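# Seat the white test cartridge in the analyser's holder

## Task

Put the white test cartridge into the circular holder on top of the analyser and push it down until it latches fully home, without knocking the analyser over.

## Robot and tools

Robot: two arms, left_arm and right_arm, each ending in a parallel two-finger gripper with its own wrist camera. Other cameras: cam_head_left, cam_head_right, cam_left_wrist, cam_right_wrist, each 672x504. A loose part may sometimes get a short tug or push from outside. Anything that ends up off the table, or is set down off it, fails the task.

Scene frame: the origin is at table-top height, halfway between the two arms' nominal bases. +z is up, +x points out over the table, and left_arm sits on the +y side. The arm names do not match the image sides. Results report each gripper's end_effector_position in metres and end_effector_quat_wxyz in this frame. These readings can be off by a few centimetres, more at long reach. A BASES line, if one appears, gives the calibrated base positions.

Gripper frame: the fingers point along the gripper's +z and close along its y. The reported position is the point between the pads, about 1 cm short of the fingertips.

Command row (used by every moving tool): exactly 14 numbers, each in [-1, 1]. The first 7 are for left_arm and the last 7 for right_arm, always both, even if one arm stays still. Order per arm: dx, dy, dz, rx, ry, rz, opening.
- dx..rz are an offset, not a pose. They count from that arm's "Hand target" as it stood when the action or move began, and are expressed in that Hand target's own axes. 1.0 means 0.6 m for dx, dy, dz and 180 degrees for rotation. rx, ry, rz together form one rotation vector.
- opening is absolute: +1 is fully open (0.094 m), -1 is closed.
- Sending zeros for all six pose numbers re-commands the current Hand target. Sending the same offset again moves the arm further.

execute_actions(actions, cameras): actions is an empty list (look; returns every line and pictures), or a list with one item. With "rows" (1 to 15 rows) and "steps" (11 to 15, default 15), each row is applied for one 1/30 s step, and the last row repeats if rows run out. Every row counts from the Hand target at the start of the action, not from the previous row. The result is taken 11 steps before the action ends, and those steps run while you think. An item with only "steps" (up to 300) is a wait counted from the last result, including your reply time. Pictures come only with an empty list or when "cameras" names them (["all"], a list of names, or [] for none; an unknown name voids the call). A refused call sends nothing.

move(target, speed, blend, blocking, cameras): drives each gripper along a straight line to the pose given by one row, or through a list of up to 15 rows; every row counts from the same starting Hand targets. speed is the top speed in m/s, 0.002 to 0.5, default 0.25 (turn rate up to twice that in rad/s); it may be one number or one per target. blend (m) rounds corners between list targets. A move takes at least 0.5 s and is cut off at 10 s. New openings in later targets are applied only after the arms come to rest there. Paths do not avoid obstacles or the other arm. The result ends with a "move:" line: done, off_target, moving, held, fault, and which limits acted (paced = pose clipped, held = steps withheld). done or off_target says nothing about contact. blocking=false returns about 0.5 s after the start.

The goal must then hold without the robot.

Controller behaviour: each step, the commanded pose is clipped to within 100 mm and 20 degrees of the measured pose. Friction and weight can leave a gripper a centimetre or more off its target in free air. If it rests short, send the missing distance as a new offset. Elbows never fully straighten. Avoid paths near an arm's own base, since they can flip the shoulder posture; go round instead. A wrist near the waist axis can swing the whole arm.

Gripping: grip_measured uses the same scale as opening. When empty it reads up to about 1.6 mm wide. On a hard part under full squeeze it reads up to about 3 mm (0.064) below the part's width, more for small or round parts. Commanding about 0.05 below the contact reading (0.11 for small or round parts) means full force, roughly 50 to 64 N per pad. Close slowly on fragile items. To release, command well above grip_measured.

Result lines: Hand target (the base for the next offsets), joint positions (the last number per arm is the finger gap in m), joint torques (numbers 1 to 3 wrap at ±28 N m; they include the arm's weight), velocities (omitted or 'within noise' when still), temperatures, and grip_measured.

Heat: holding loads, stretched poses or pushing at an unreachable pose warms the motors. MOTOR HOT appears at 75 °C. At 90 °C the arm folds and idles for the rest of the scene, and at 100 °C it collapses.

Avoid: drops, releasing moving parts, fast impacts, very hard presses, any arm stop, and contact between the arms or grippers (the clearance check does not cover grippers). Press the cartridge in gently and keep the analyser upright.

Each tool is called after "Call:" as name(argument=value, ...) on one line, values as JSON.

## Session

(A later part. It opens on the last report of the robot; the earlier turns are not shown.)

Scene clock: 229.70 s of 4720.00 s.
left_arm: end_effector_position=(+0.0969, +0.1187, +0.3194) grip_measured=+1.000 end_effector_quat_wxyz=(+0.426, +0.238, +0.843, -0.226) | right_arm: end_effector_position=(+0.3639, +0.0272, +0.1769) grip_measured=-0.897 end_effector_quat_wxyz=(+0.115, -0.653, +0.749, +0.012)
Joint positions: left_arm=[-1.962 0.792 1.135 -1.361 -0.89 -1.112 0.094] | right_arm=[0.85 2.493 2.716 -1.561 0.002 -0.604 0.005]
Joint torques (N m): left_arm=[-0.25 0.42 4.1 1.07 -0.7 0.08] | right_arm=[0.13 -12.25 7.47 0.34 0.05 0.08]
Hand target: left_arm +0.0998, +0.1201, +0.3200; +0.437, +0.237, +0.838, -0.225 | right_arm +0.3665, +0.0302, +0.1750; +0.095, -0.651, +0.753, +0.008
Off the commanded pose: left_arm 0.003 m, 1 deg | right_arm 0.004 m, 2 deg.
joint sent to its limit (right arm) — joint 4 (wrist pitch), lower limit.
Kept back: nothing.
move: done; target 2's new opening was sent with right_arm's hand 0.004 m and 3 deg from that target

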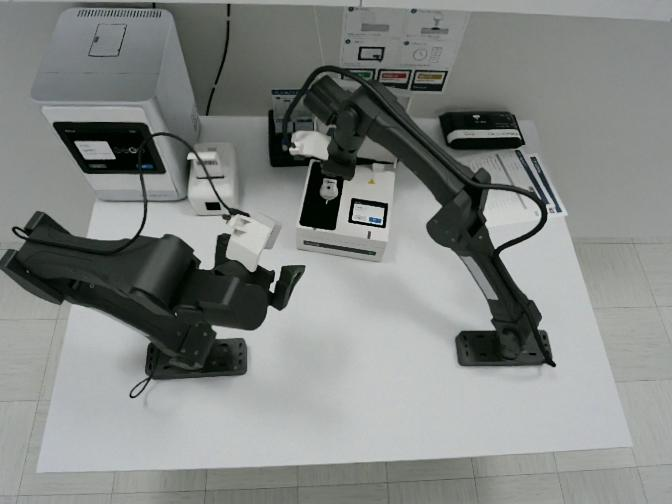

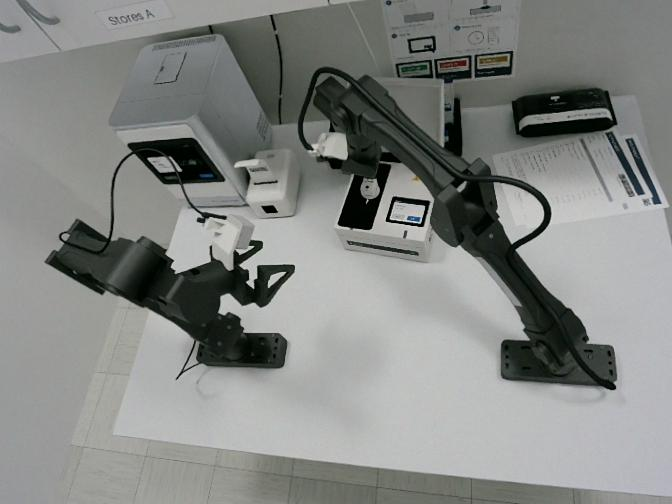

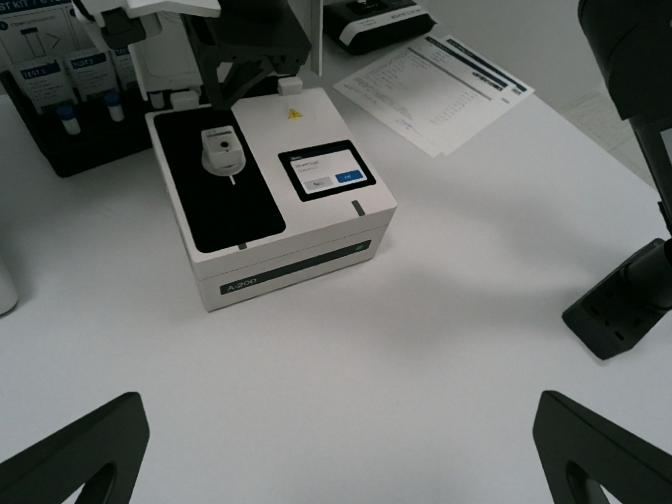

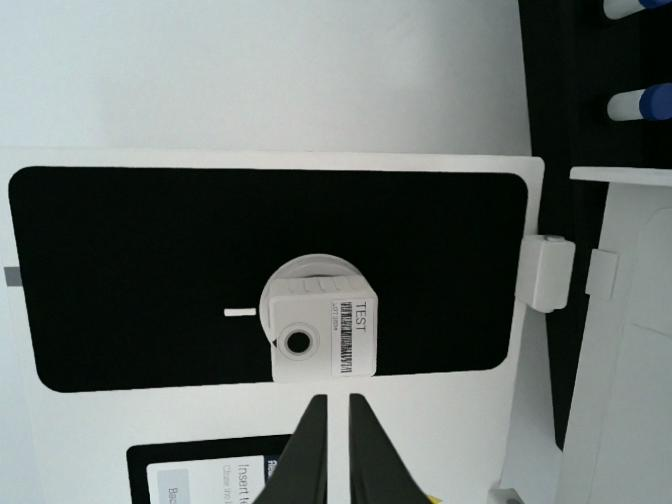

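Call:
move(target=[0,0,0,0,0,0,1,0.0074,0.0050,0.0509,0,0,0,-0.9], speed=0.08, cameras=["cam_left_wrist","cam_right_wrist"])

Call:
zoom_image(camera="cam_left_wrist", region=[170, 90, 290, 200])

Scene clock: 243.67 s of 4720.00 s.
left_arm: end_effector_position=(+0.0969, +0.1187, +0.3194) grip_measured=+1.000 end_effector_quat_wxyz=(+0.426, +0.238, +0.843, -0.226) | right_arm: end_effector_position=(+0.3646, +0.0280, +0.1571) grip_measured=-0.897 end_effector_quat_wxyz=(+0.101, -0.654, +0.750, +0.010)
Joint positions: left_arm=[-1.962 0.792 1.135 -1.361 -0.89 -1.112 0.094] | right_arm=[0.85 2.493 2.636 -1.511 0.002 -0.604 0.005]
Joint torques (N m): left_arm=[-0.25 0.42 4.1 1.07 -0.7 0.08] | right_arm=[0.12 -12.77 3.44 0.6 0.05 0.08]
Hand target: left_arm +0.0998, +0.1201, +0.3200; +0.437, +0.237, +0.838, -0.225 | right_arm +0.3670, +0.0305, +0.1440; +0.095, -0.651, +0.753, +0.008
Off the commanded pose: left_arm 0.003 m, 1 deg | right_arm 0.014 m, 1 deg.
Kept back: nothing.
move: off_target (right_arm)
Images, in order: cam_left_wrist, cam_right_wrist.

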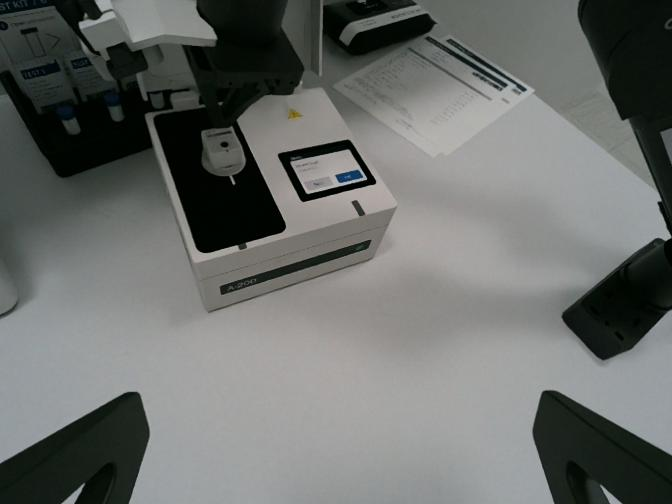

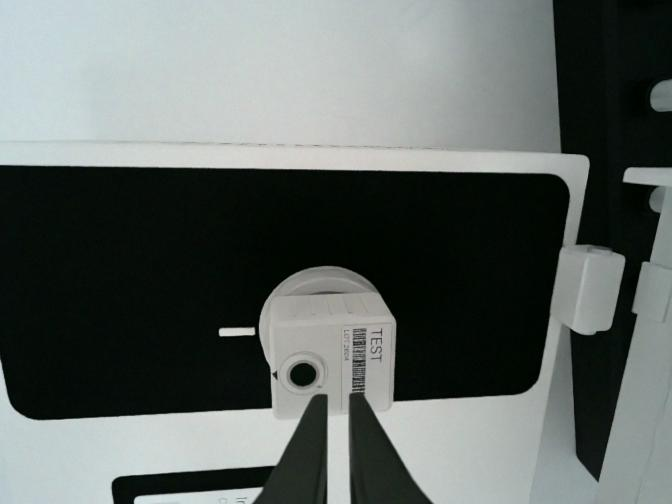

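Scaled by 4.200.

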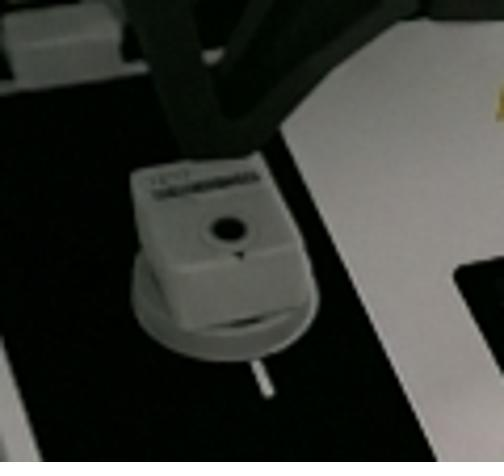

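Call:
move(target=[0,0,0,0,0,0,1,0.0057,0.0041,0.0360,0,0,0,-0.9], speed=0.05, cameras=["cam_left_wrist","cam_right_wrist"])

Call:
zoom_image(camera="cam_left_wrist", region=[170, 90, 290, 200])

Scene clock: 245.20 s of 4720.00 s.
left_arm: end_effector_position=(+0.0969, +0.1187, +0.3194) grip_measured=+1.000 end_effector_quat_wxyz=(+0.426, +0.238, +0.843, -0.226) | right_arm: end_effector_position=(+0.3642, +0.0271, +0.1375) grip_measured=-0.897 end_effector_quat_wxyz=(+0.096, -0.654, +0.750, +0.009)
Joint positions: left_arm=[-1.962 0.792 1.135 -1.361 -0.89 -1.112 0.094] | right_arm=[0.85 2.441 2.46 -1.396 0.004 -0.604 0.005]
Joint velocities: left_arm=[within noise] | right_arm=[-0.007 -0.007 -0.046 0.037 -0.007 0.051 0]
Joint torques (N m): left_arm=[-0.25 0.42 4.1 1.07 -0.69 0.09] | right_arm=[0.12 -13.24 1.77 0.84 0.02 0.07]
Hand target: left_arm +0.0998, +0.1201, +0.3200; +0.437, +0.237, +0.838, -0.225 | right_arm +0.3670, +0.0304, +0.1219; +0.095, -0.651, +0.753, +0.008
Off the commanded pose: left_arm 0.003 m, 1 deg | right_arm 0.016 m, 1 deg.
Kept back: nothing.
move: off_target (right_arm)
Images, in order: cam_left_wrist, cam_right_wrist.

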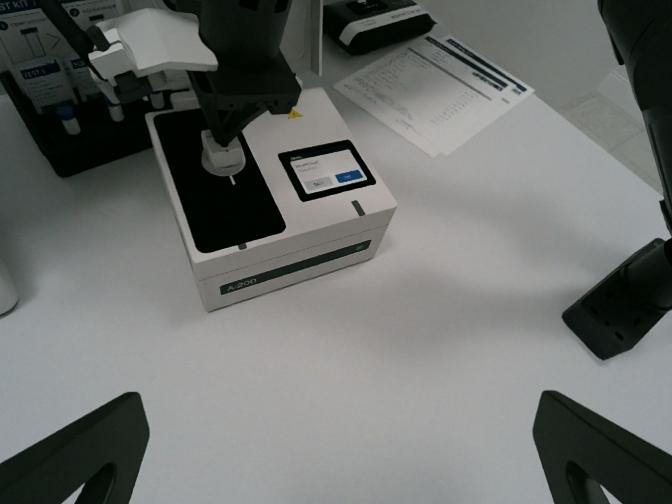

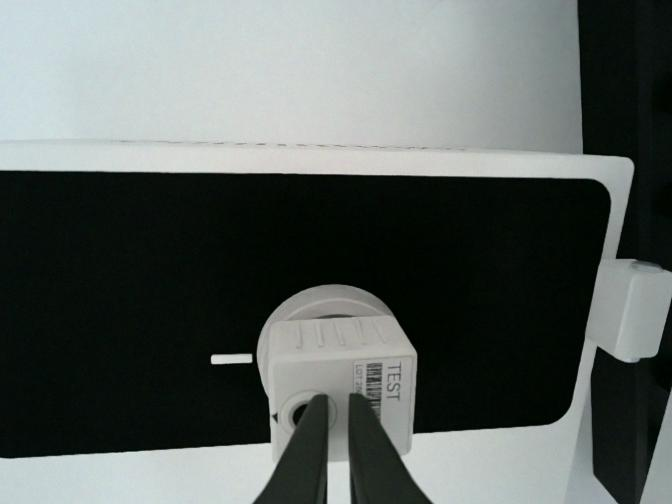

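Scaled by 4.200.

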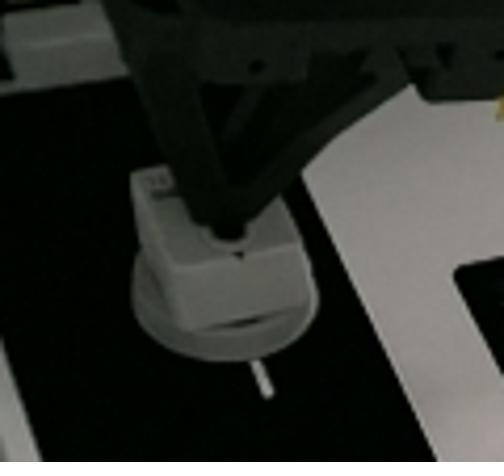

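Call:
move(target=[0,0,0,0,0,0,1,0.0330,0.0235,0.0709,-0.0278,0.0389,0,-0.9], speed=0.06, cameras=["cam_left_wrist","cam_right_wrist"])

Call:
zoom_image(camera="cam_left_wrist", region=[170, 90, 290, 200])

Scene clock: 252.23 s of 4720.00 s.
left_arm: end_effector_position=(+0.0969, +0.1187, +0.3194) grip_measured=+1.000 end_effector_quat_wxyz=(+0.426, +0.238, +0.843, -0.226) | right_arm: end_effector_position=(+0.3640, +0.0269, +0.1369) grip_measured=-0.897 end_effector_quat_wxyz=(+0.095, -0.654, +0.750, +0.009)
Joint positions: left_arm=[-1.962 0.792 1.135 -1.361 -0.89 -1.112 0.094] | right_arm=[0.85 2.441 2.458 -1.396 0.004 -0.604 0.005]
Joint torques (N m): left_arm=[-0.24 0.42 4.1 1.07 -0.7 0.08] | right_arm=[0.02 -5.57 2.25 0.16 -0.02 0.06]
Hand target: left_arm +0.0998, +0.1201, +0.3200; +0.437, +0.237, +0.838, -0.225 | right_arm +0.3561, +0.0190, +0.0757; +0.020, -0.653, +0.757, +0.001
Off the commanded pose: left_arm 0.003 m, 1 deg | right_arm 0.062 m, 9 deg.
Kept back: nothing.
move: off_target (right_arm)
Images, in order: cam_left_wrist, cam_right_wrist.

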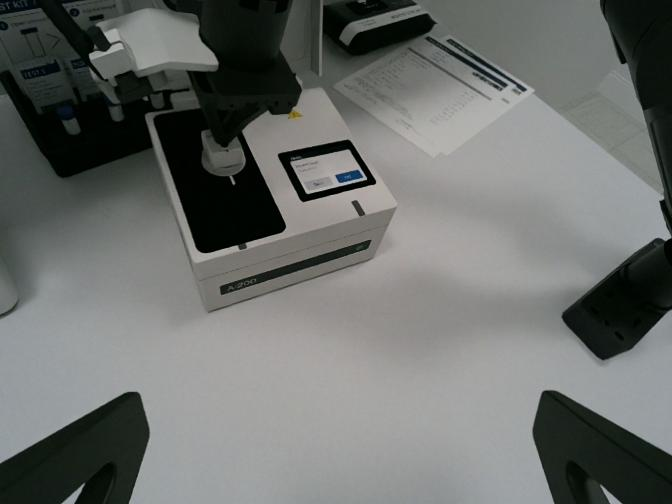

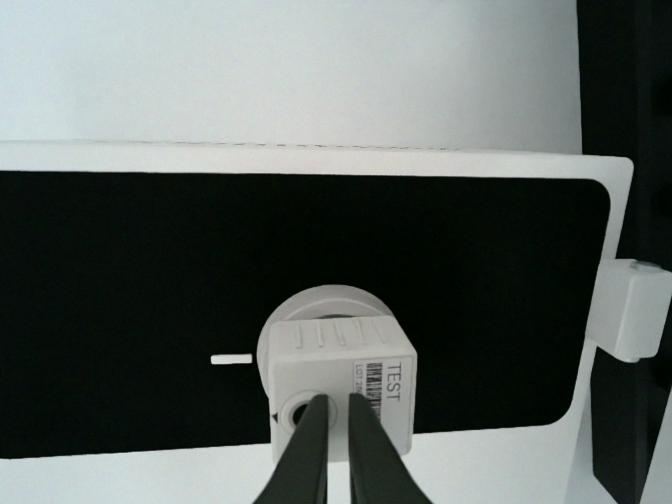

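Scaled by 4.200.

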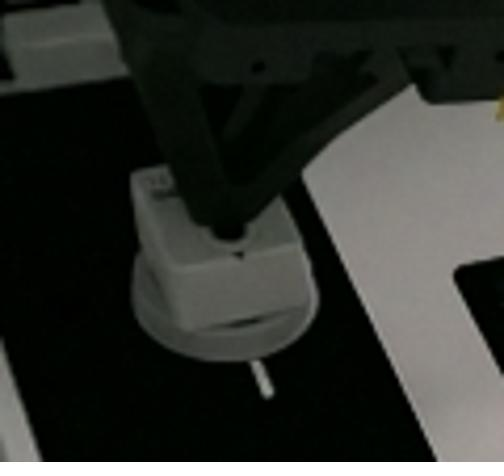

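Call:
move(target=[0,0,0,0,0,0,1,0.0160,0.0116,0.0571,-0.0148,0.0208,0,-0.9], speed=0.04, cameras=["cam_left_wrist","cam_right_wrist"])

Call:
zoom_image(camera="cam_left_wrist", region=[170, 90, 290, 200])

Scene clock: 255.90 s of 4720.00 s.
left_arm: end_effector_position=(+0.0969, +0.1187, +0.3194) grip_measured=+1.000 end_effector_quat_wxyz=(+0.426, +0.238, +0.843, -0.226) | right_arm: end_effector_position=(+0.3629, +0.0256, +0.1325) grip_measured=-0.897 end_effector_quat_wxyz=(+0.091, -0.654, +0.751, +0.008)
Joint positions: left_arm=[-1.962 0.792 1.135 -1.361 -0.89 -1.112 0.094] | right_arm=[0.85 2.438 2.436 -1.386 0.004 -0.604 0.005]
Joint torques (N m): left_arm=[-0.25 0.42 4.1 1.07 -0.7 0.08] | right_arm=[0.06 -2.81 -1.33 0.2 -0.03 0.09]
Hand target: left_arm +0.0998, +0.1201, +0.3200; +0.437, +0.237, +0.838, -0.225 | right_arm +0.3488, +0.0114, +0.0409; -0.020, -0.653, +0.757, -0.003
Off the commanded pose: left_arm 0.003 m, 1 deg | right_arm 0.094 m, 13 deg.
Kept back: nothing.
move: off_target (right_arm)
Images, in order: cam_left_wrist, cam_right_wrist.

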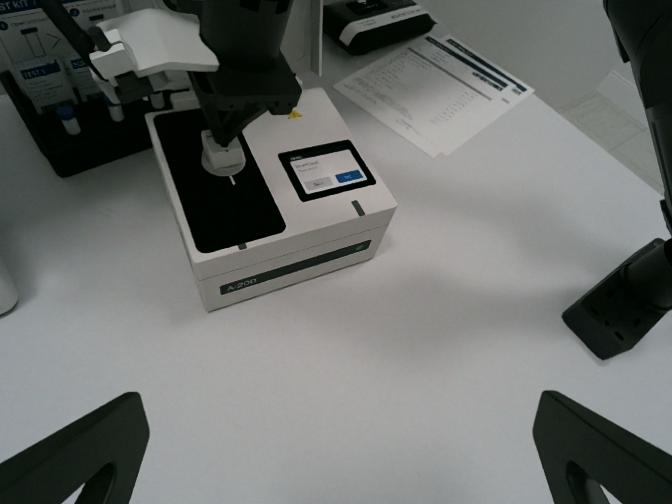

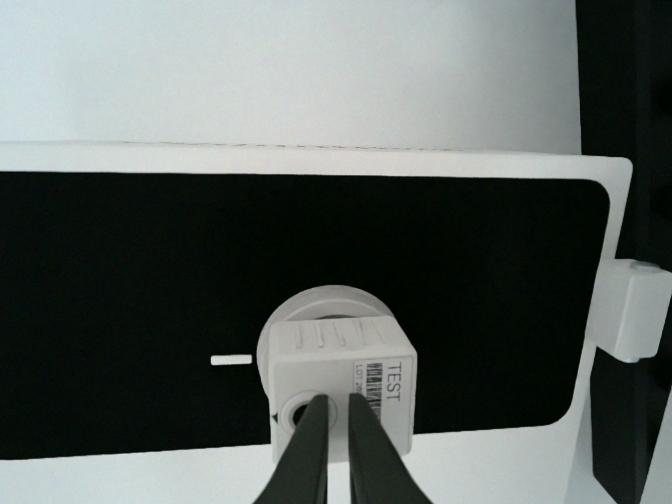

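Scaled by 4.200.

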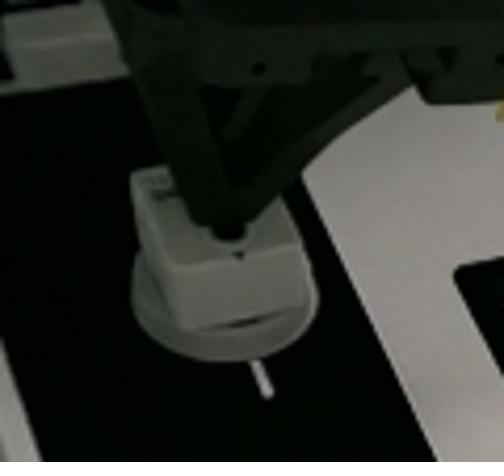

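Call:
zoom_image(camera="cam_left_wrist", region=[270, 130, 390, 220])

Call:
zoom_image(camera="cam_right_wrist", region=[200, 260, 440, 440])

Call:
zoom_image(camera="cam_left_wrist", region=[195, 140, 255, 190])

Scaled by 4.200.

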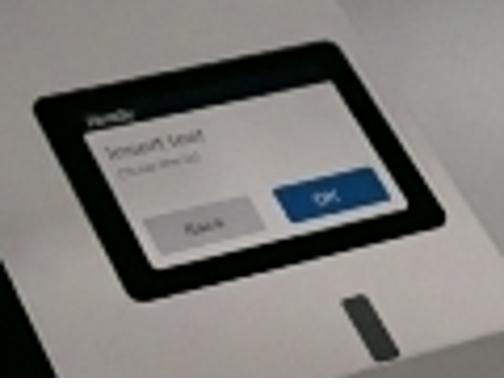

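Scaled by 2.100.

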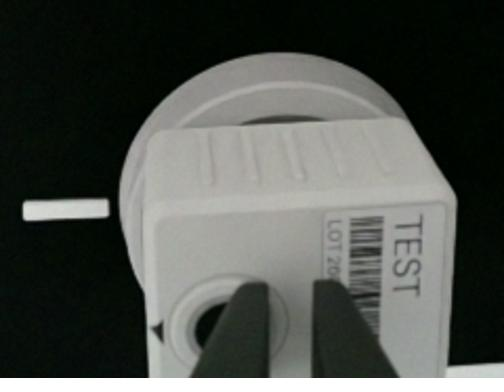

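Scaled by 8.400.

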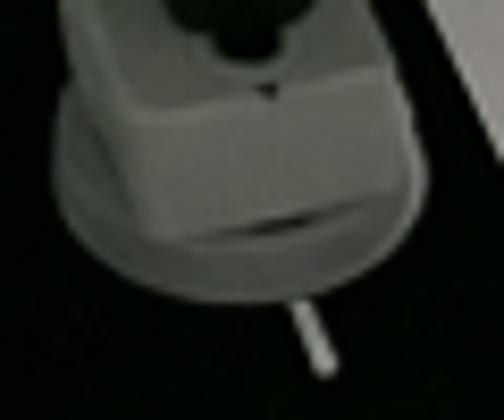

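Call:
zoom_image(camera="cam_right_wrist", region=[205, 335, 285, 395])

Call:
zoom_image(camera="cam_right_wrist", region=[250, 280, 430, 370])

Scaled by 6.300.

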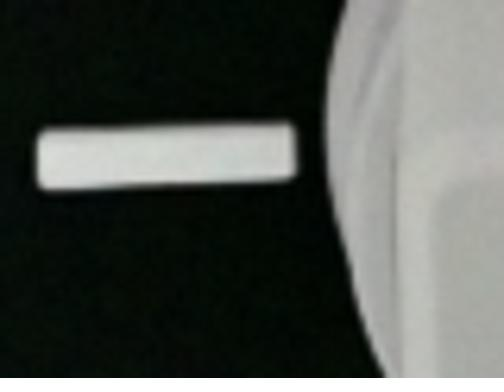

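Scaled by 2.800.

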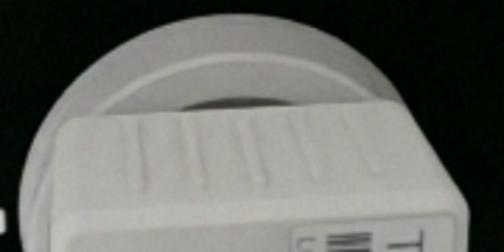

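Call:
move(target=[[0,0,0,0,0,0,1,-0.0286,-0.0207,-0.2001,0.0424,-0.0605,-0.0005,-0.9],[0,0,0,0,0,0,1,-0.0286,-0.0207,-0.2001,0.0424,-0.0605,-0.0005,0.08]], speed=0.1, cameras=["cam_left_wrist","cam_right_wrist"])

Call:
zoom_image(camera="cam_right_wrist", region=[190, 240, 450, 440])

Scene clock: 268.50 s of 4720.00 s.
left_arm: end_effector_position=(+0.0969, +0.1187, +0.3194) grip_measured=+1.000 end_effector_quat_wxyz=(+0.426, +0.238, +0.843, -0.226) | right_arm: end_effector_position=(+0.3649, +0.0278, +0.1646) grip_measured=+0.077 end_effector_quat_wxyz=(+0.104, -0.653, +0.750, +0.010)
Joint positions: left_arm=[-1.962 0.792 1.135 -1.361 -0.89 -1.112 0.094] | right_arm=[0.85 2.519 2.719 -1.561 0.004 -0.604 0.051]
Joint torques (N m): left_arm=[-0.27 0.42 4.1 1.07 -0.7 0.08] | right_arm=[0.05 -12.34 6.94 0.32 0.01 0.06]
Hand target: left_arm +0.0998, +0.1201, +0.3200; +0.437, +0.237, +0.838, -0.225 | right_arm +0.3668, +0.0302, +0.1601; +0.096, -0.651, +0.753, +0.009
Off the commanded pose: left_arm 0.003 m, 1 deg | right_arm 0.006 m, 1 deg.
joint sent to its limit (right arm) — joint 4 (wrist pitch), lower limit.
Kept back: nothing.
move: done
Images, in order: cam_left_wrist, cam_right_wrist.

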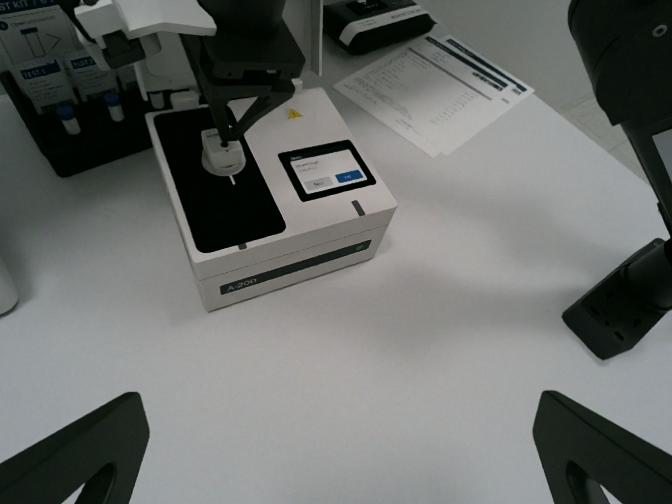

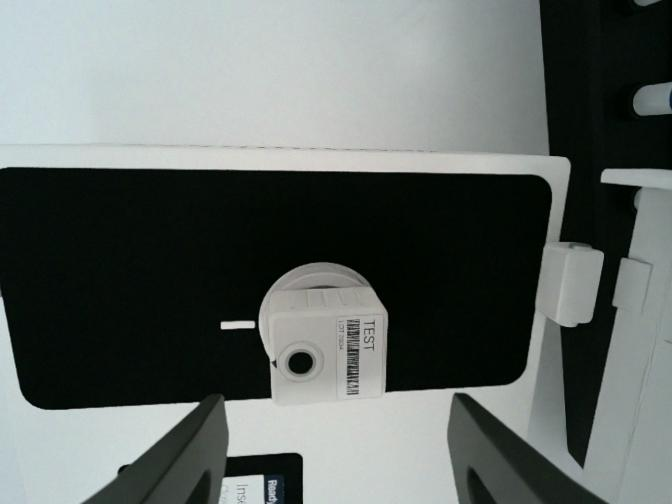

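Scaled by 1.938.

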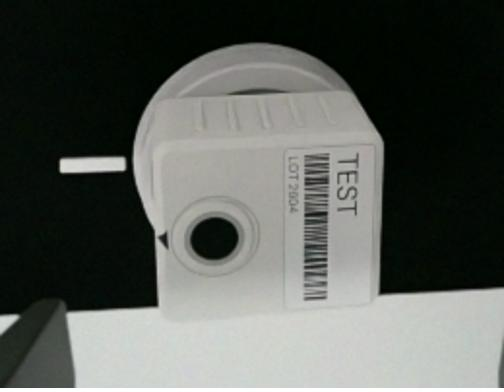

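Call:
zoom_image(camera="cam_right_wrist", region=[212, 300, 282, 350])

Call:
zoom_image(camera="cam_right_wrist", region=[256, 256, 396, 356])

Call:
zoom_image(camera="cam_right_wrist", region=[256, 330, 396, 430])

Scaled by 7.200.

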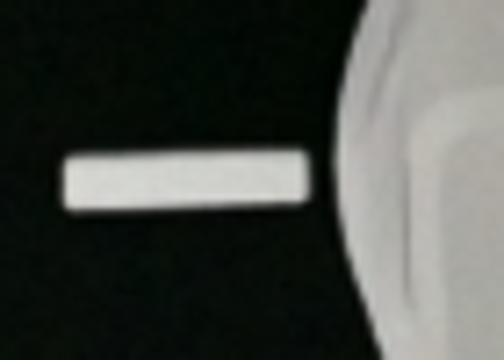

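Scaled by 3.600.

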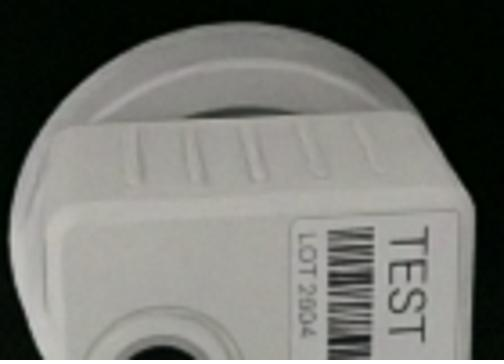

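Scaled by 3.600.

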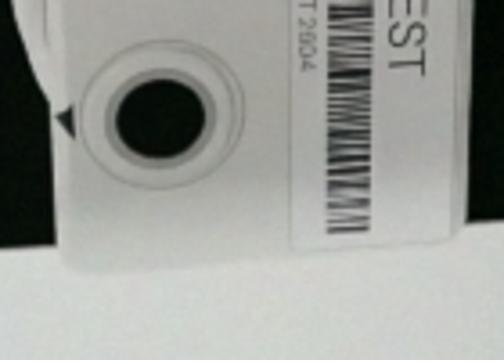

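Call:
move(target=[0,0,0,0,0,0,1,0.0053,0.0046,0.0599,0,0,0,0.08], speed=0.06, cameras=["cam_left_wrist","cam_right_wrist"])

Call:
zoom_image(camera="cam_right_wrist", region=[170, 280, 510, 504])

Call:
zoom_image(camera="cam_left_wrist", region=[170, 90, 290, 200])

Scene clock: 273.17 s of 4720.00 s.
left_arm: end_effector_position=(+0.0969, +0.1187, +0.3194) grip_measured=+1.000 end_effector_quat_wxyz=(+0.426, +0.238, +0.843, -0.226) | right_arm: end_effector_position=(+0.3645, +0.0269, +0.1123) grip_measured=+0.077 end_effector_quat_wxyz=(+0.069, -0.655, +0.752, +0.005)
Joint positions: left_arm=[-1.962 0.792 1.135 -1.361 -0.89 -1.112 0.094] | right_arm=[0.85 2.512 2.497 -1.417 0.005 -0.604 0.051]
Joint torques (N m): left_arm=[-0.25 0.42 4.1 1.07 -0.7 0.08] | right_arm=[0.18 -18.25 2.74 0.73 0 0.06]
Hand target: left_arm +0.0998, +0.1201, +0.3200; +0.437, +0.237, +0.838, -0.225 | right_arm +0.3684, +0.0324, +0.1240; +0.096, -0.651, +0.753, +0.009
Off the commanded pose: left_arm 0.003 m, 1 deg | right_arm 0.013 m, 3 deg.
Kept back: nothing.
move: off_target (right_arm)
Images, in order: cam_left_wrist, cam_right_wrist.

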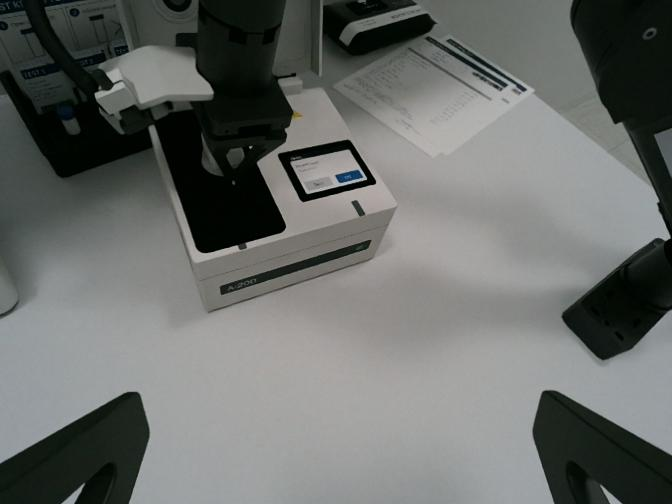

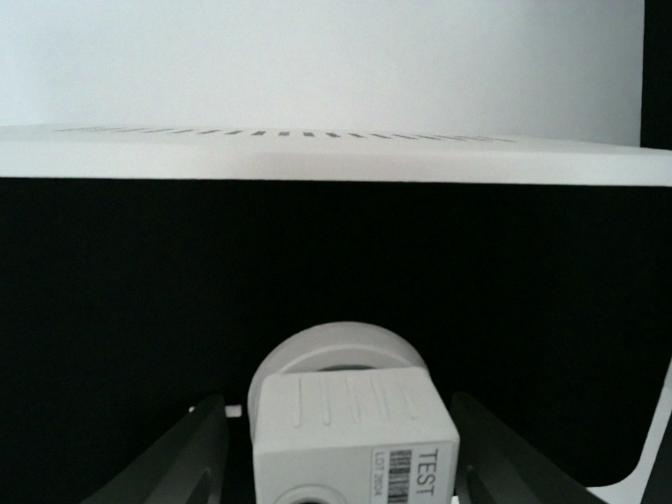

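Scaled by 1.482.

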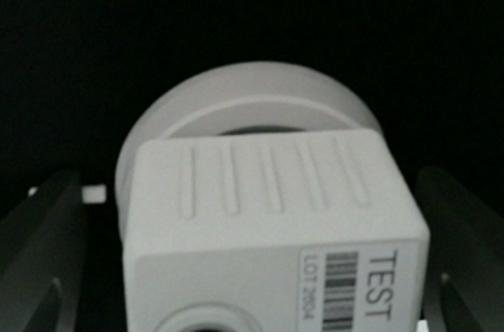

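Scaled by 4.200.

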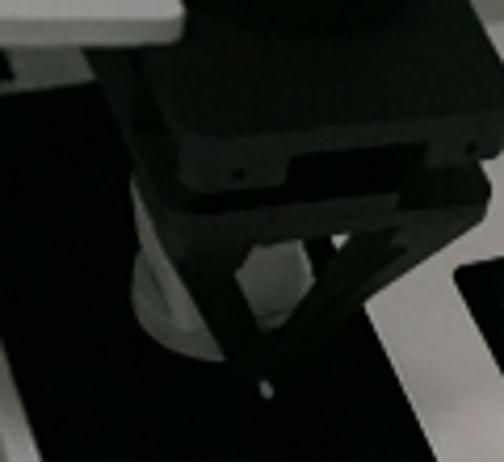

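Call:
move(target=[0,0,0,0,0,0,1,-0.0050,-0.0029,-0.0142,0,0,0,0.08], speed=0.06, cameras=["cam_left_wrist","cam_right_wrist"])

Scene clock: 274.93 s of 4720.00 s.
left_arm: end_effector_position=(+0.0969, +0.1187, +0.3194) grip_measured=+1.000 end_effector_quat_wxyz=(+0.426, +0.238, +0.843, -0.226) | right_arm: end_effector_position=(+0.3671, +0.0298, +0.1201) grip_measured=+0.077 end_effector_quat_wxyz=(+0.080, -0.655, +0.752, +0.007)
Joint positions: left_arm=[-1.962 0.792 1.135 -1.361 -0.89 -1.112 0.094] | right_arm=[0.85 2.512 2.525 -1.423 0.005 -0.604 0.051]
Joint torques (N m): left_arm=[-0.25 0.4 4.1 1.07 -0.7 0.08] | right_arm=[0.24 -15.35 7.94 0.22 -0.01 0.05]
Hand target: left_arm +0.0998, +0.1201, +0.3200; +0.437, +0.237, +0.838, -0.225 | right_arm +0.3693, +0.0339, +0.1329; +0.096, -0.651, +0.753, +0.009
Off the commanded pose: left_arm 0.003 m, 1 deg | right_arm 0.014 m, 2 deg.
Kept back: nothing.
move: off_target (right_arm)
Images, in order: cam_left_wrist, cam_right_wrist.

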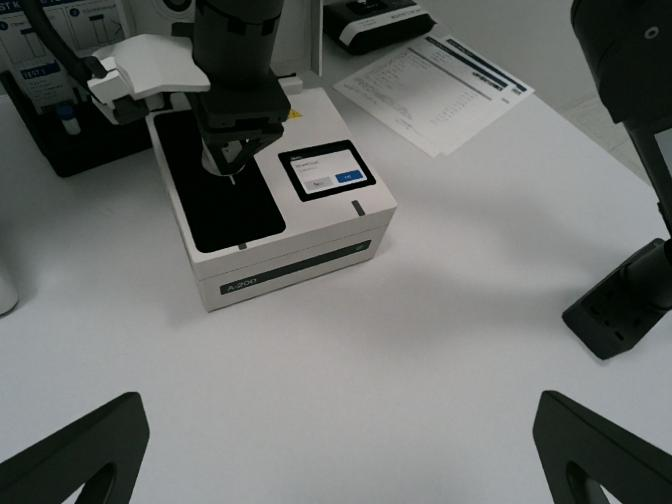

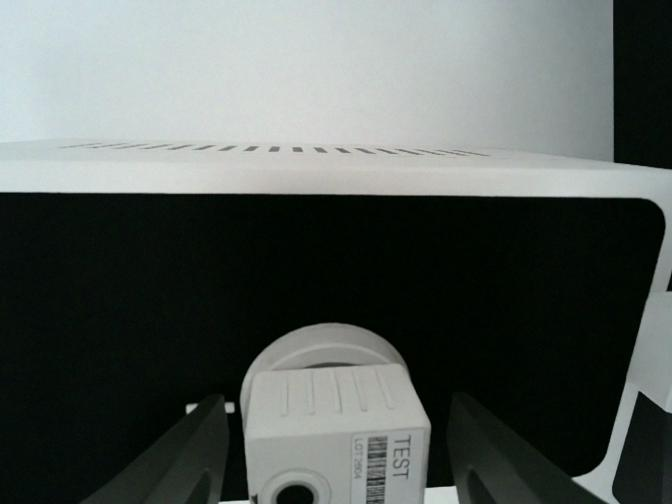

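Call:
move(target=[0,0,0,0,0,0,1,-0.0023,-0.0017,-0.0147,0,0,0,0.08], speed=0.06, cameras=["cam_left_wrist","cam_right_wrist"])

Call:
zoom_image(camera="cam_right_wrist", region=[170, 280, 510, 504])

Scene clock: 276.50 s of 4720.00 s.
left_arm: end_effector_position=(+0.0969, +0.1187, +0.3194) grip_measured=+1.000 end_effector_quat_wxyz=(+0.426, +0.238, +0.843, -0.226) | right_arm: end_effector_position=(+0.3678, +0.0305, +0.1467) grip_measured=+0.077 end_effector_quat_wxyz=(+0.098, -0.654, +0.750, +0.009)
Joint positions: left_arm=[-1.962 0.792 1.135 -1.361 -0.89 -1.112 0.094] | right_arm=[0.85 2.512 2.629 -1.491 0.005 -0.604 0.051]
Joint torques (N m): left_arm=[-0.25 0.42 4.1 1.06 -0.7 0.08] | right_arm=[0.2 -12.11 7.68 0.29 0 0.05]
Hand target: left_arm +0.0998, +0.1201, +0.3200; +0.437, +0.237, +0.838, -0.225 | right_arm +0.3694, +0.0339, +0.1419; +0.096, -0.651, +0.753, +0.009
Off the commanded pose: left_arm 0.003 m, 1 deg | right_arm 0.006 m, 0 deg.
Kept back: nothing.
move: done
Images, in order: cam_left_wrist, cam_right_wrist.

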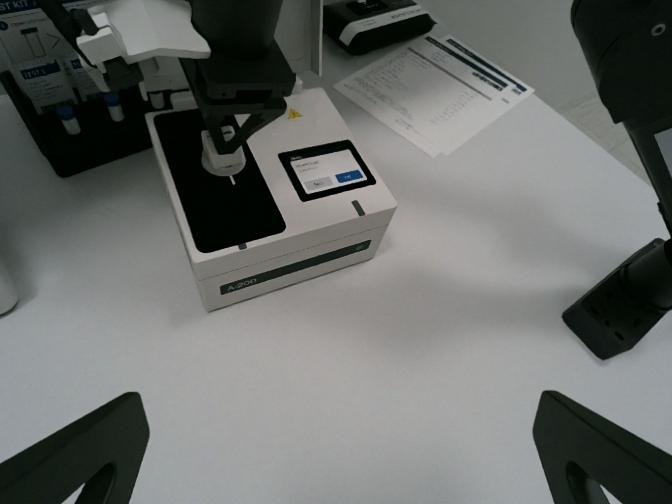

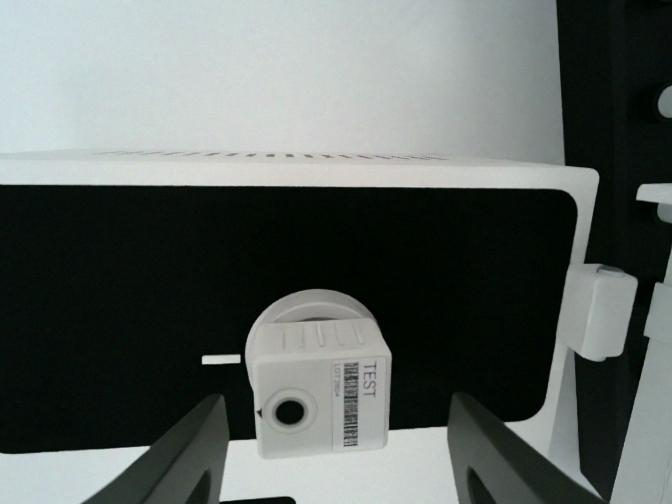

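Scaled by 1.482.

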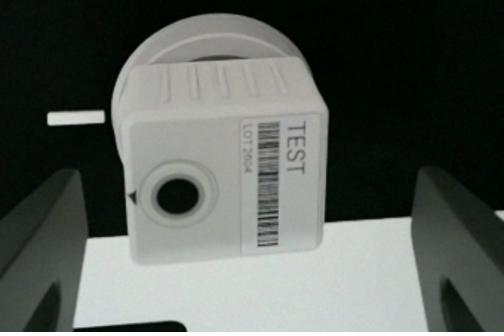

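Call:
move(target=[0,0,0,0,0,0,1,0.0067,0.0048,0.0425,0,0,0,0.08], speed=0.05, cameras=["cam_left_wrist","cam_right_wrist"])

Scene clock: 286.40 s of 4720.00 s.
left_arm: end_effector_position=(+0.0969, +0.1187, +0.3194) grip_measured=+1.000 end_effector_quat_wxyz=(+0.426, +0.238, +0.843, -0.226) | right_arm: end_effector_position=(+0.3661, +0.0286, +0.1124) grip_measured=+0.077 end_effector_quat_wxyz=(+0.076, -0.655, +0.752, +0.006)
Joint positions: left_arm=[-1.962 0.792 1.135 -1.361 -0.89 -1.112 0.094] | right_arm=[0.85 2.499 2.472 -1.39 0.006 -0.604 0.051]
Joint torques (N m): left_arm=[-0.25 0.4 4.11 1.06 -0.69 0.08] | right_arm=[0.18 -16.58 2.52 0.78 -0.03 0.06]
Hand target: left_arm +0.0998, +0.1201, +0.3200; +0.437, +0.237, +0.838, -0.225 | right_arm +0.3693, +0.0340, +0.1160; +0.096, -0.651, +0.753, +0.009
Off the commanded pose: left_arm 0.003 m, 1 deg | right_arm 0.007 m, 2 deg.
Kept back: nothing.
move: done
Images, in order: cam_left_wrist, cam_right_wrist.

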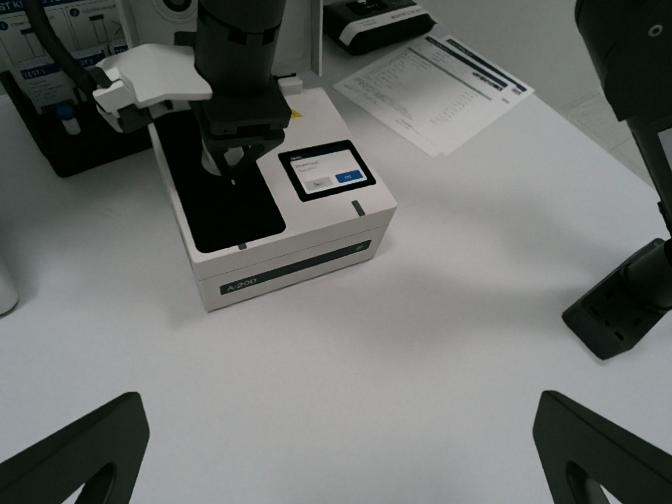

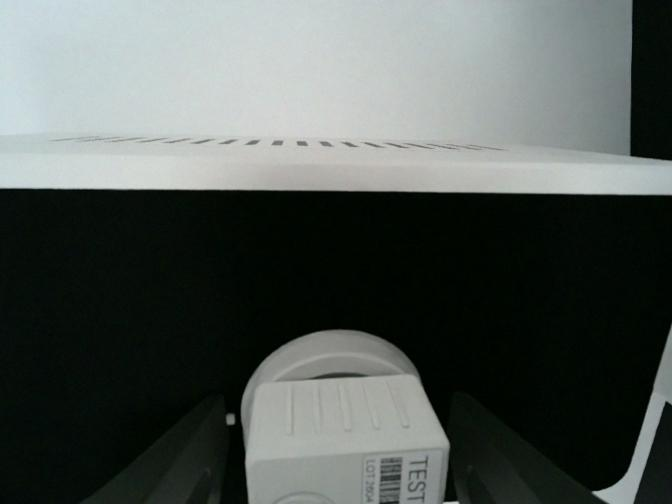

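Call:
move(target=[[0,0,0,0,0,0,1,-0.0114,-0.0082,-0.0720,0,0,0,0.08],[0,0,0,0,0,0,1,-0.0039,-0.0028,-0.0245,0,0,0,0.08]], speed=0.06, cameras=["cam_left_wrist","cam_right_wrist"])

Scene clock: 289.17 s of 4720.00 s.
left_arm: end_effector_position=(+0.0969, +0.1187, +0.3194) grip_measured=+1.000 end_effector_quat_wxyz=(+0.426, +0.238, +0.843, -0.226) | right_arm: end_effector_position=(+0.3670, +0.0295, +0.1133) grip_measured=+0.077 end_effector_quat_wxyz=(+0.069, -0.655, +0.752, +0.005)
Joint positions: left_arm=[-1.962 0.792 1.135 -1.361 -0.89 -1.112 0.094] | right_arm=[0.85 2.554 2.58 -1.459 0.006 -0.604 0.051]
Joint torques (N m): left_arm=[-0.27 0.42 4.1 1.07 -0.7 0.08] | right_arm=[0.17 -19.11 3.32 0.5 -0.01 0.06]
Hand target: left_arm +0.0998, +0.1201, +0.3200; +0.437, +0.237, +0.838, -0.225 | right_arm +0.3694, +0.0340, +0.1310; +0.096, -0.651, +0.753, +0.009
Off the commanded pose: left_arm 0.003 m, 1 deg | right_arm 0.018 m, 3 deg.
Kept back: nothing.
move: off_target (right_arm)
Images, in order: cam_left_wrist, cam_right_wrist.

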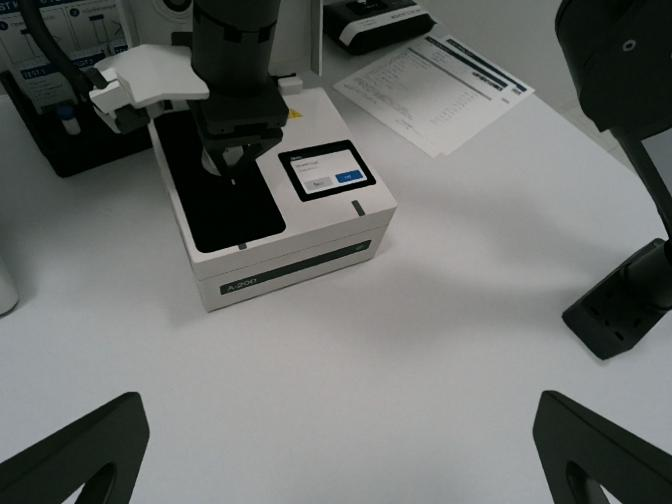

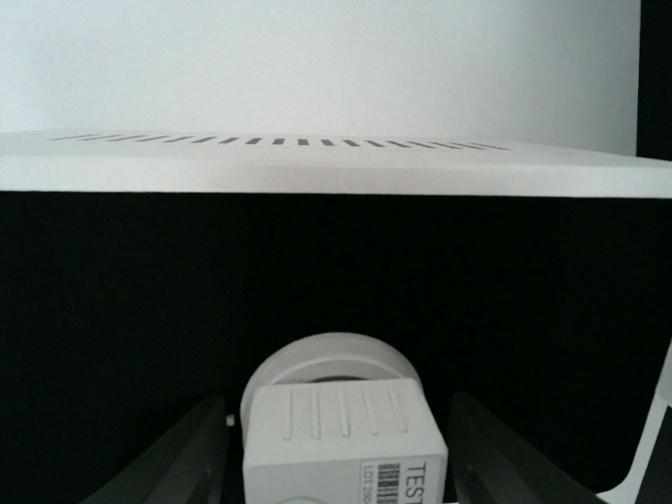

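Call:
move(target=[0,0,0,0,0,0,1,-0.0026,-0.0032,-0.0570,-0.0344,-0.0669,0.0091,0.08], speed=0.08, cameras=["cam_right_wrist"])

Scene clock: 294.80 s of 4720.00 s.
left_arm: end_effector_position=(+0.0969, +0.1187, +0.3194) grip_measured=+1.000 end_effector_quat_wxyz=(+0.426, +0.238, +0.843, -0.226) | right_arm: end_effector_position=(+0.3662, +0.0270, +0.1330) grip_measured=+0.077 end_effector_quat_wxyz=(+0.100, -0.638, +0.756, +0.108)
Joint positions: left_arm=[-1.962 0.792 1.135 -1.361 -0.89 -1.112 0.094] | right_arm=[0.776 2.39 2.331 -1.296 -0.204 -0.623 0.051]
Joint torques (N m): left_arm=[-0.25 0.42 4.1 1.07 -0.7 0.08] | right_arm=[-0.35 -20.93 3.7 0.6 -0.26 -0.11]
Motor temperatures (°C): left_arm=[25 28 24 28 25 25 21] | right_arm=[24 37 30 29 25 20 23]
Heat: left arm: 28 °C; right arm: 37 °C.
Hand target: left_arm +0.0998, +0.1201, +0.3200; +0.437, +0.237, +0.838, -0.225 | right_arm +0.3670, +0.0304, +0.1649; +0.139, -0.640, +0.746, +0.119
Off the commanded pose: left_arm 0.003 m, 1 deg | right_arm 0.032 m, 5 deg.
Kept back: nothing.
move: off_target (right_arm)
Images, in order: cam_right_wrist.

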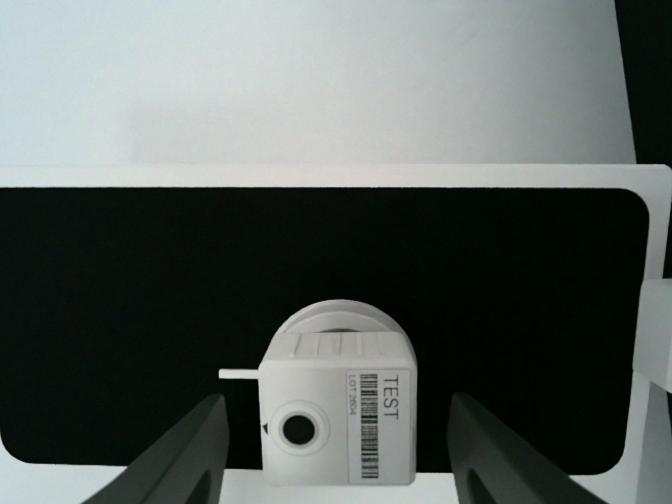

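Call:
move(target=[0,0,0,0,0,0,1,0.0149,0.0,0.0389,0,0,0,0.08], speed=0.06, cameras=["cam_right_wrist"])

Scene clock: 296.67 s of 4720.00 s.
left_arm: end_effector_position=(+0.0969, +0.1187, +0.3194) grip_measured=+1.000 end_effector_quat_wxyz=(+0.426, +0.238, +0.843, -0.226) | right_arm: end_effector_position=(+0.3653, +0.0271, +0.1125) grip_measured=+0.077 end_effector_quat_wxyz=(+0.105, -0.638, +0.755, +0.110)
Joint positions: left_arm=[-1.962 0.792 1.135 -1.361 -0.89 -1.112 0.094] | right_arm=[0.776 2.356 2.186 -1.176 -0.207 -0.624 0.051]
Joint torques (N m): left_arm=[-0.25 0.42 4.1 1.07 -0.7 0.09] | right_arm=[-0.28 -20.04 3.71 0.61 -0.28 -0.11]
Hand target: left_arm +0.0998, +0.1201, +0.3200; +0.437, +0.237, +0.838, -0.225 | right_arm +0.3670, +0.0304, +0.1399; +0.139, -0.640, +0.746, +0.119
Off the commanded pose: left_arm 0.003 m, 1 deg | right_arm 0.028 m, 4 deg.
Kept back: nothing.
move: off_target (right_arm)
Images, in order: cam_right_wrist.

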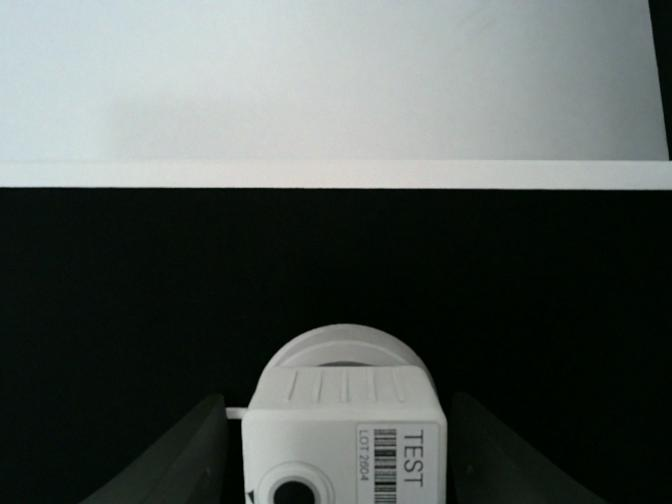

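Call:
move(target=[0,0,0,0,0,0,1,-0.0099,0.0,-0.0259,0,0,0,0.08], speed=0.06, cameras=["cam_right_wrist"])

Scene clock: 297.83 s of 4720.00 s.
left_arm: end_effector_position=(+0.0969, +0.1187, +0.3194) grip_measured=+1.000 end_effector_quat_wxyz=(+0.426, +0.238, +0.843, -0.226) | right_arm: end_effector_position=(+0.3630, +0.0249, +0.1175) grip_measured=+0.077 end_effector_quat_wxyz=(+0.099, -0.638, +0.756, +0.109)
Joint positions: left_arm=[-1.962 0.792 1.135 -1.361 -0.89 -1.112 0.094] | right_arm=[0.776 2.356 2.208 -1.209 -0.207 -0.624 0.051]
Joint torques (N m): left_arm=[-0.27 0.42 4.1 1.07 -0.7 0.09] | right_arm=[-0.35 -19.38 8.21 0.31 -0.28 -0.11]
Hand target: left_arm +0.0998, +0.1201, +0.3200; +0.437, +0.237, +0.838, -0.225 | right_arm +0.3670, +0.0304, +0.1566; +0.139, -0.640, +0.746, +0.119
Off the commanded pose: left_arm 0.003 m, 1 deg | right_arm 0.040 m, 5 deg.
Kept back: nothing.
move: off_target (right_arm)
Images, in order: cam_right_wrist.

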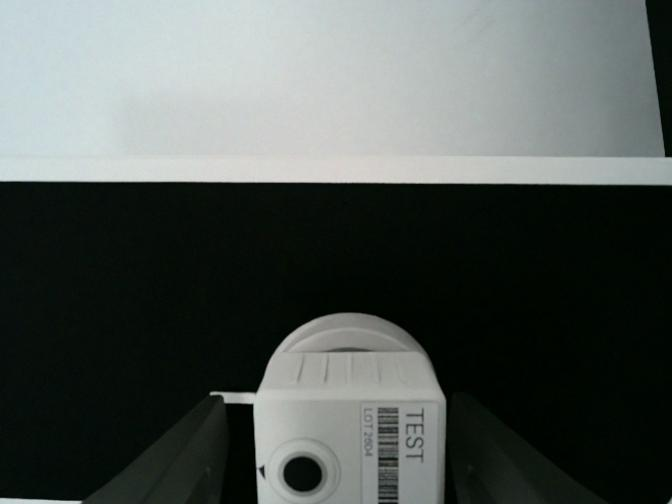

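Call:
move(target=[0,0,0,0,0,0,1,-0.0128,-0.0039,-0.0129,0,0,0,0.08], speed=0.06, cameras=["cam_right_wrist"])

Scene clock: 299.33 s of 4720.00 s.
left_arm: end_effector_position=(+0.0969, +0.1187, +0.3194) grip_measured=+1.000 end_effector_quat_wxyz=(+0.426, +0.238, +0.843, -0.226) | right_arm: end_effector_position=(+0.3681, +0.0297, +0.1543) grip_measured=+0.077 end_effector_quat_wxyz=(+0.125, -0.638, +0.752, +0.111)
Joint positions: left_arm=[-1.962 0.792 1.135 -1.361 -0.89 -1.112 0.094] | right_arm=[0.776 2.356 2.344 -1.293 -0.207 -0.624 0.051]
Joint torques (N m): left_arm=[-0.24 0.42 4.1 1.06 -0.7 0.08] | right_arm=[-0.16 -14.23 8.1 0.4 -0.28 -0.09]
Hand target: left_arm +0.0998, +0.1201, +0.3200; +0.437, +0.237, +0.838, -0.225 | right_arm +0.3700, +0.0344, +0.1665; +0.139, -0.640, +0.746, +0.119
Off the commanded pose: left_arm 0.003 m, 1 deg | right_arm 0.013 m, 2 deg.
Kept back: nothing.
move: off_target (right_arm)
Images, in order: cam_right_wrist.

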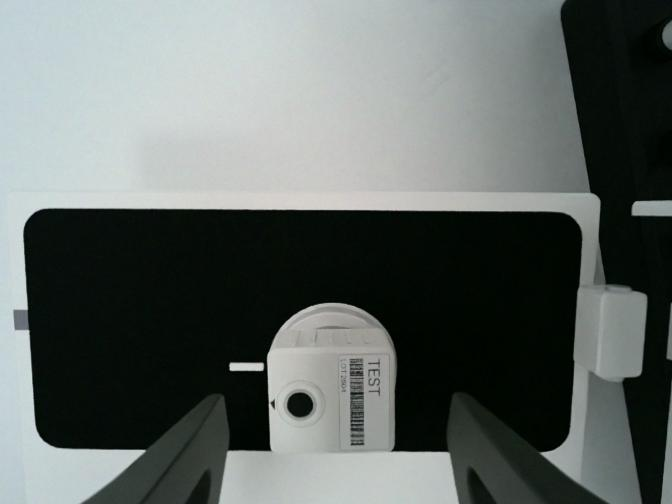

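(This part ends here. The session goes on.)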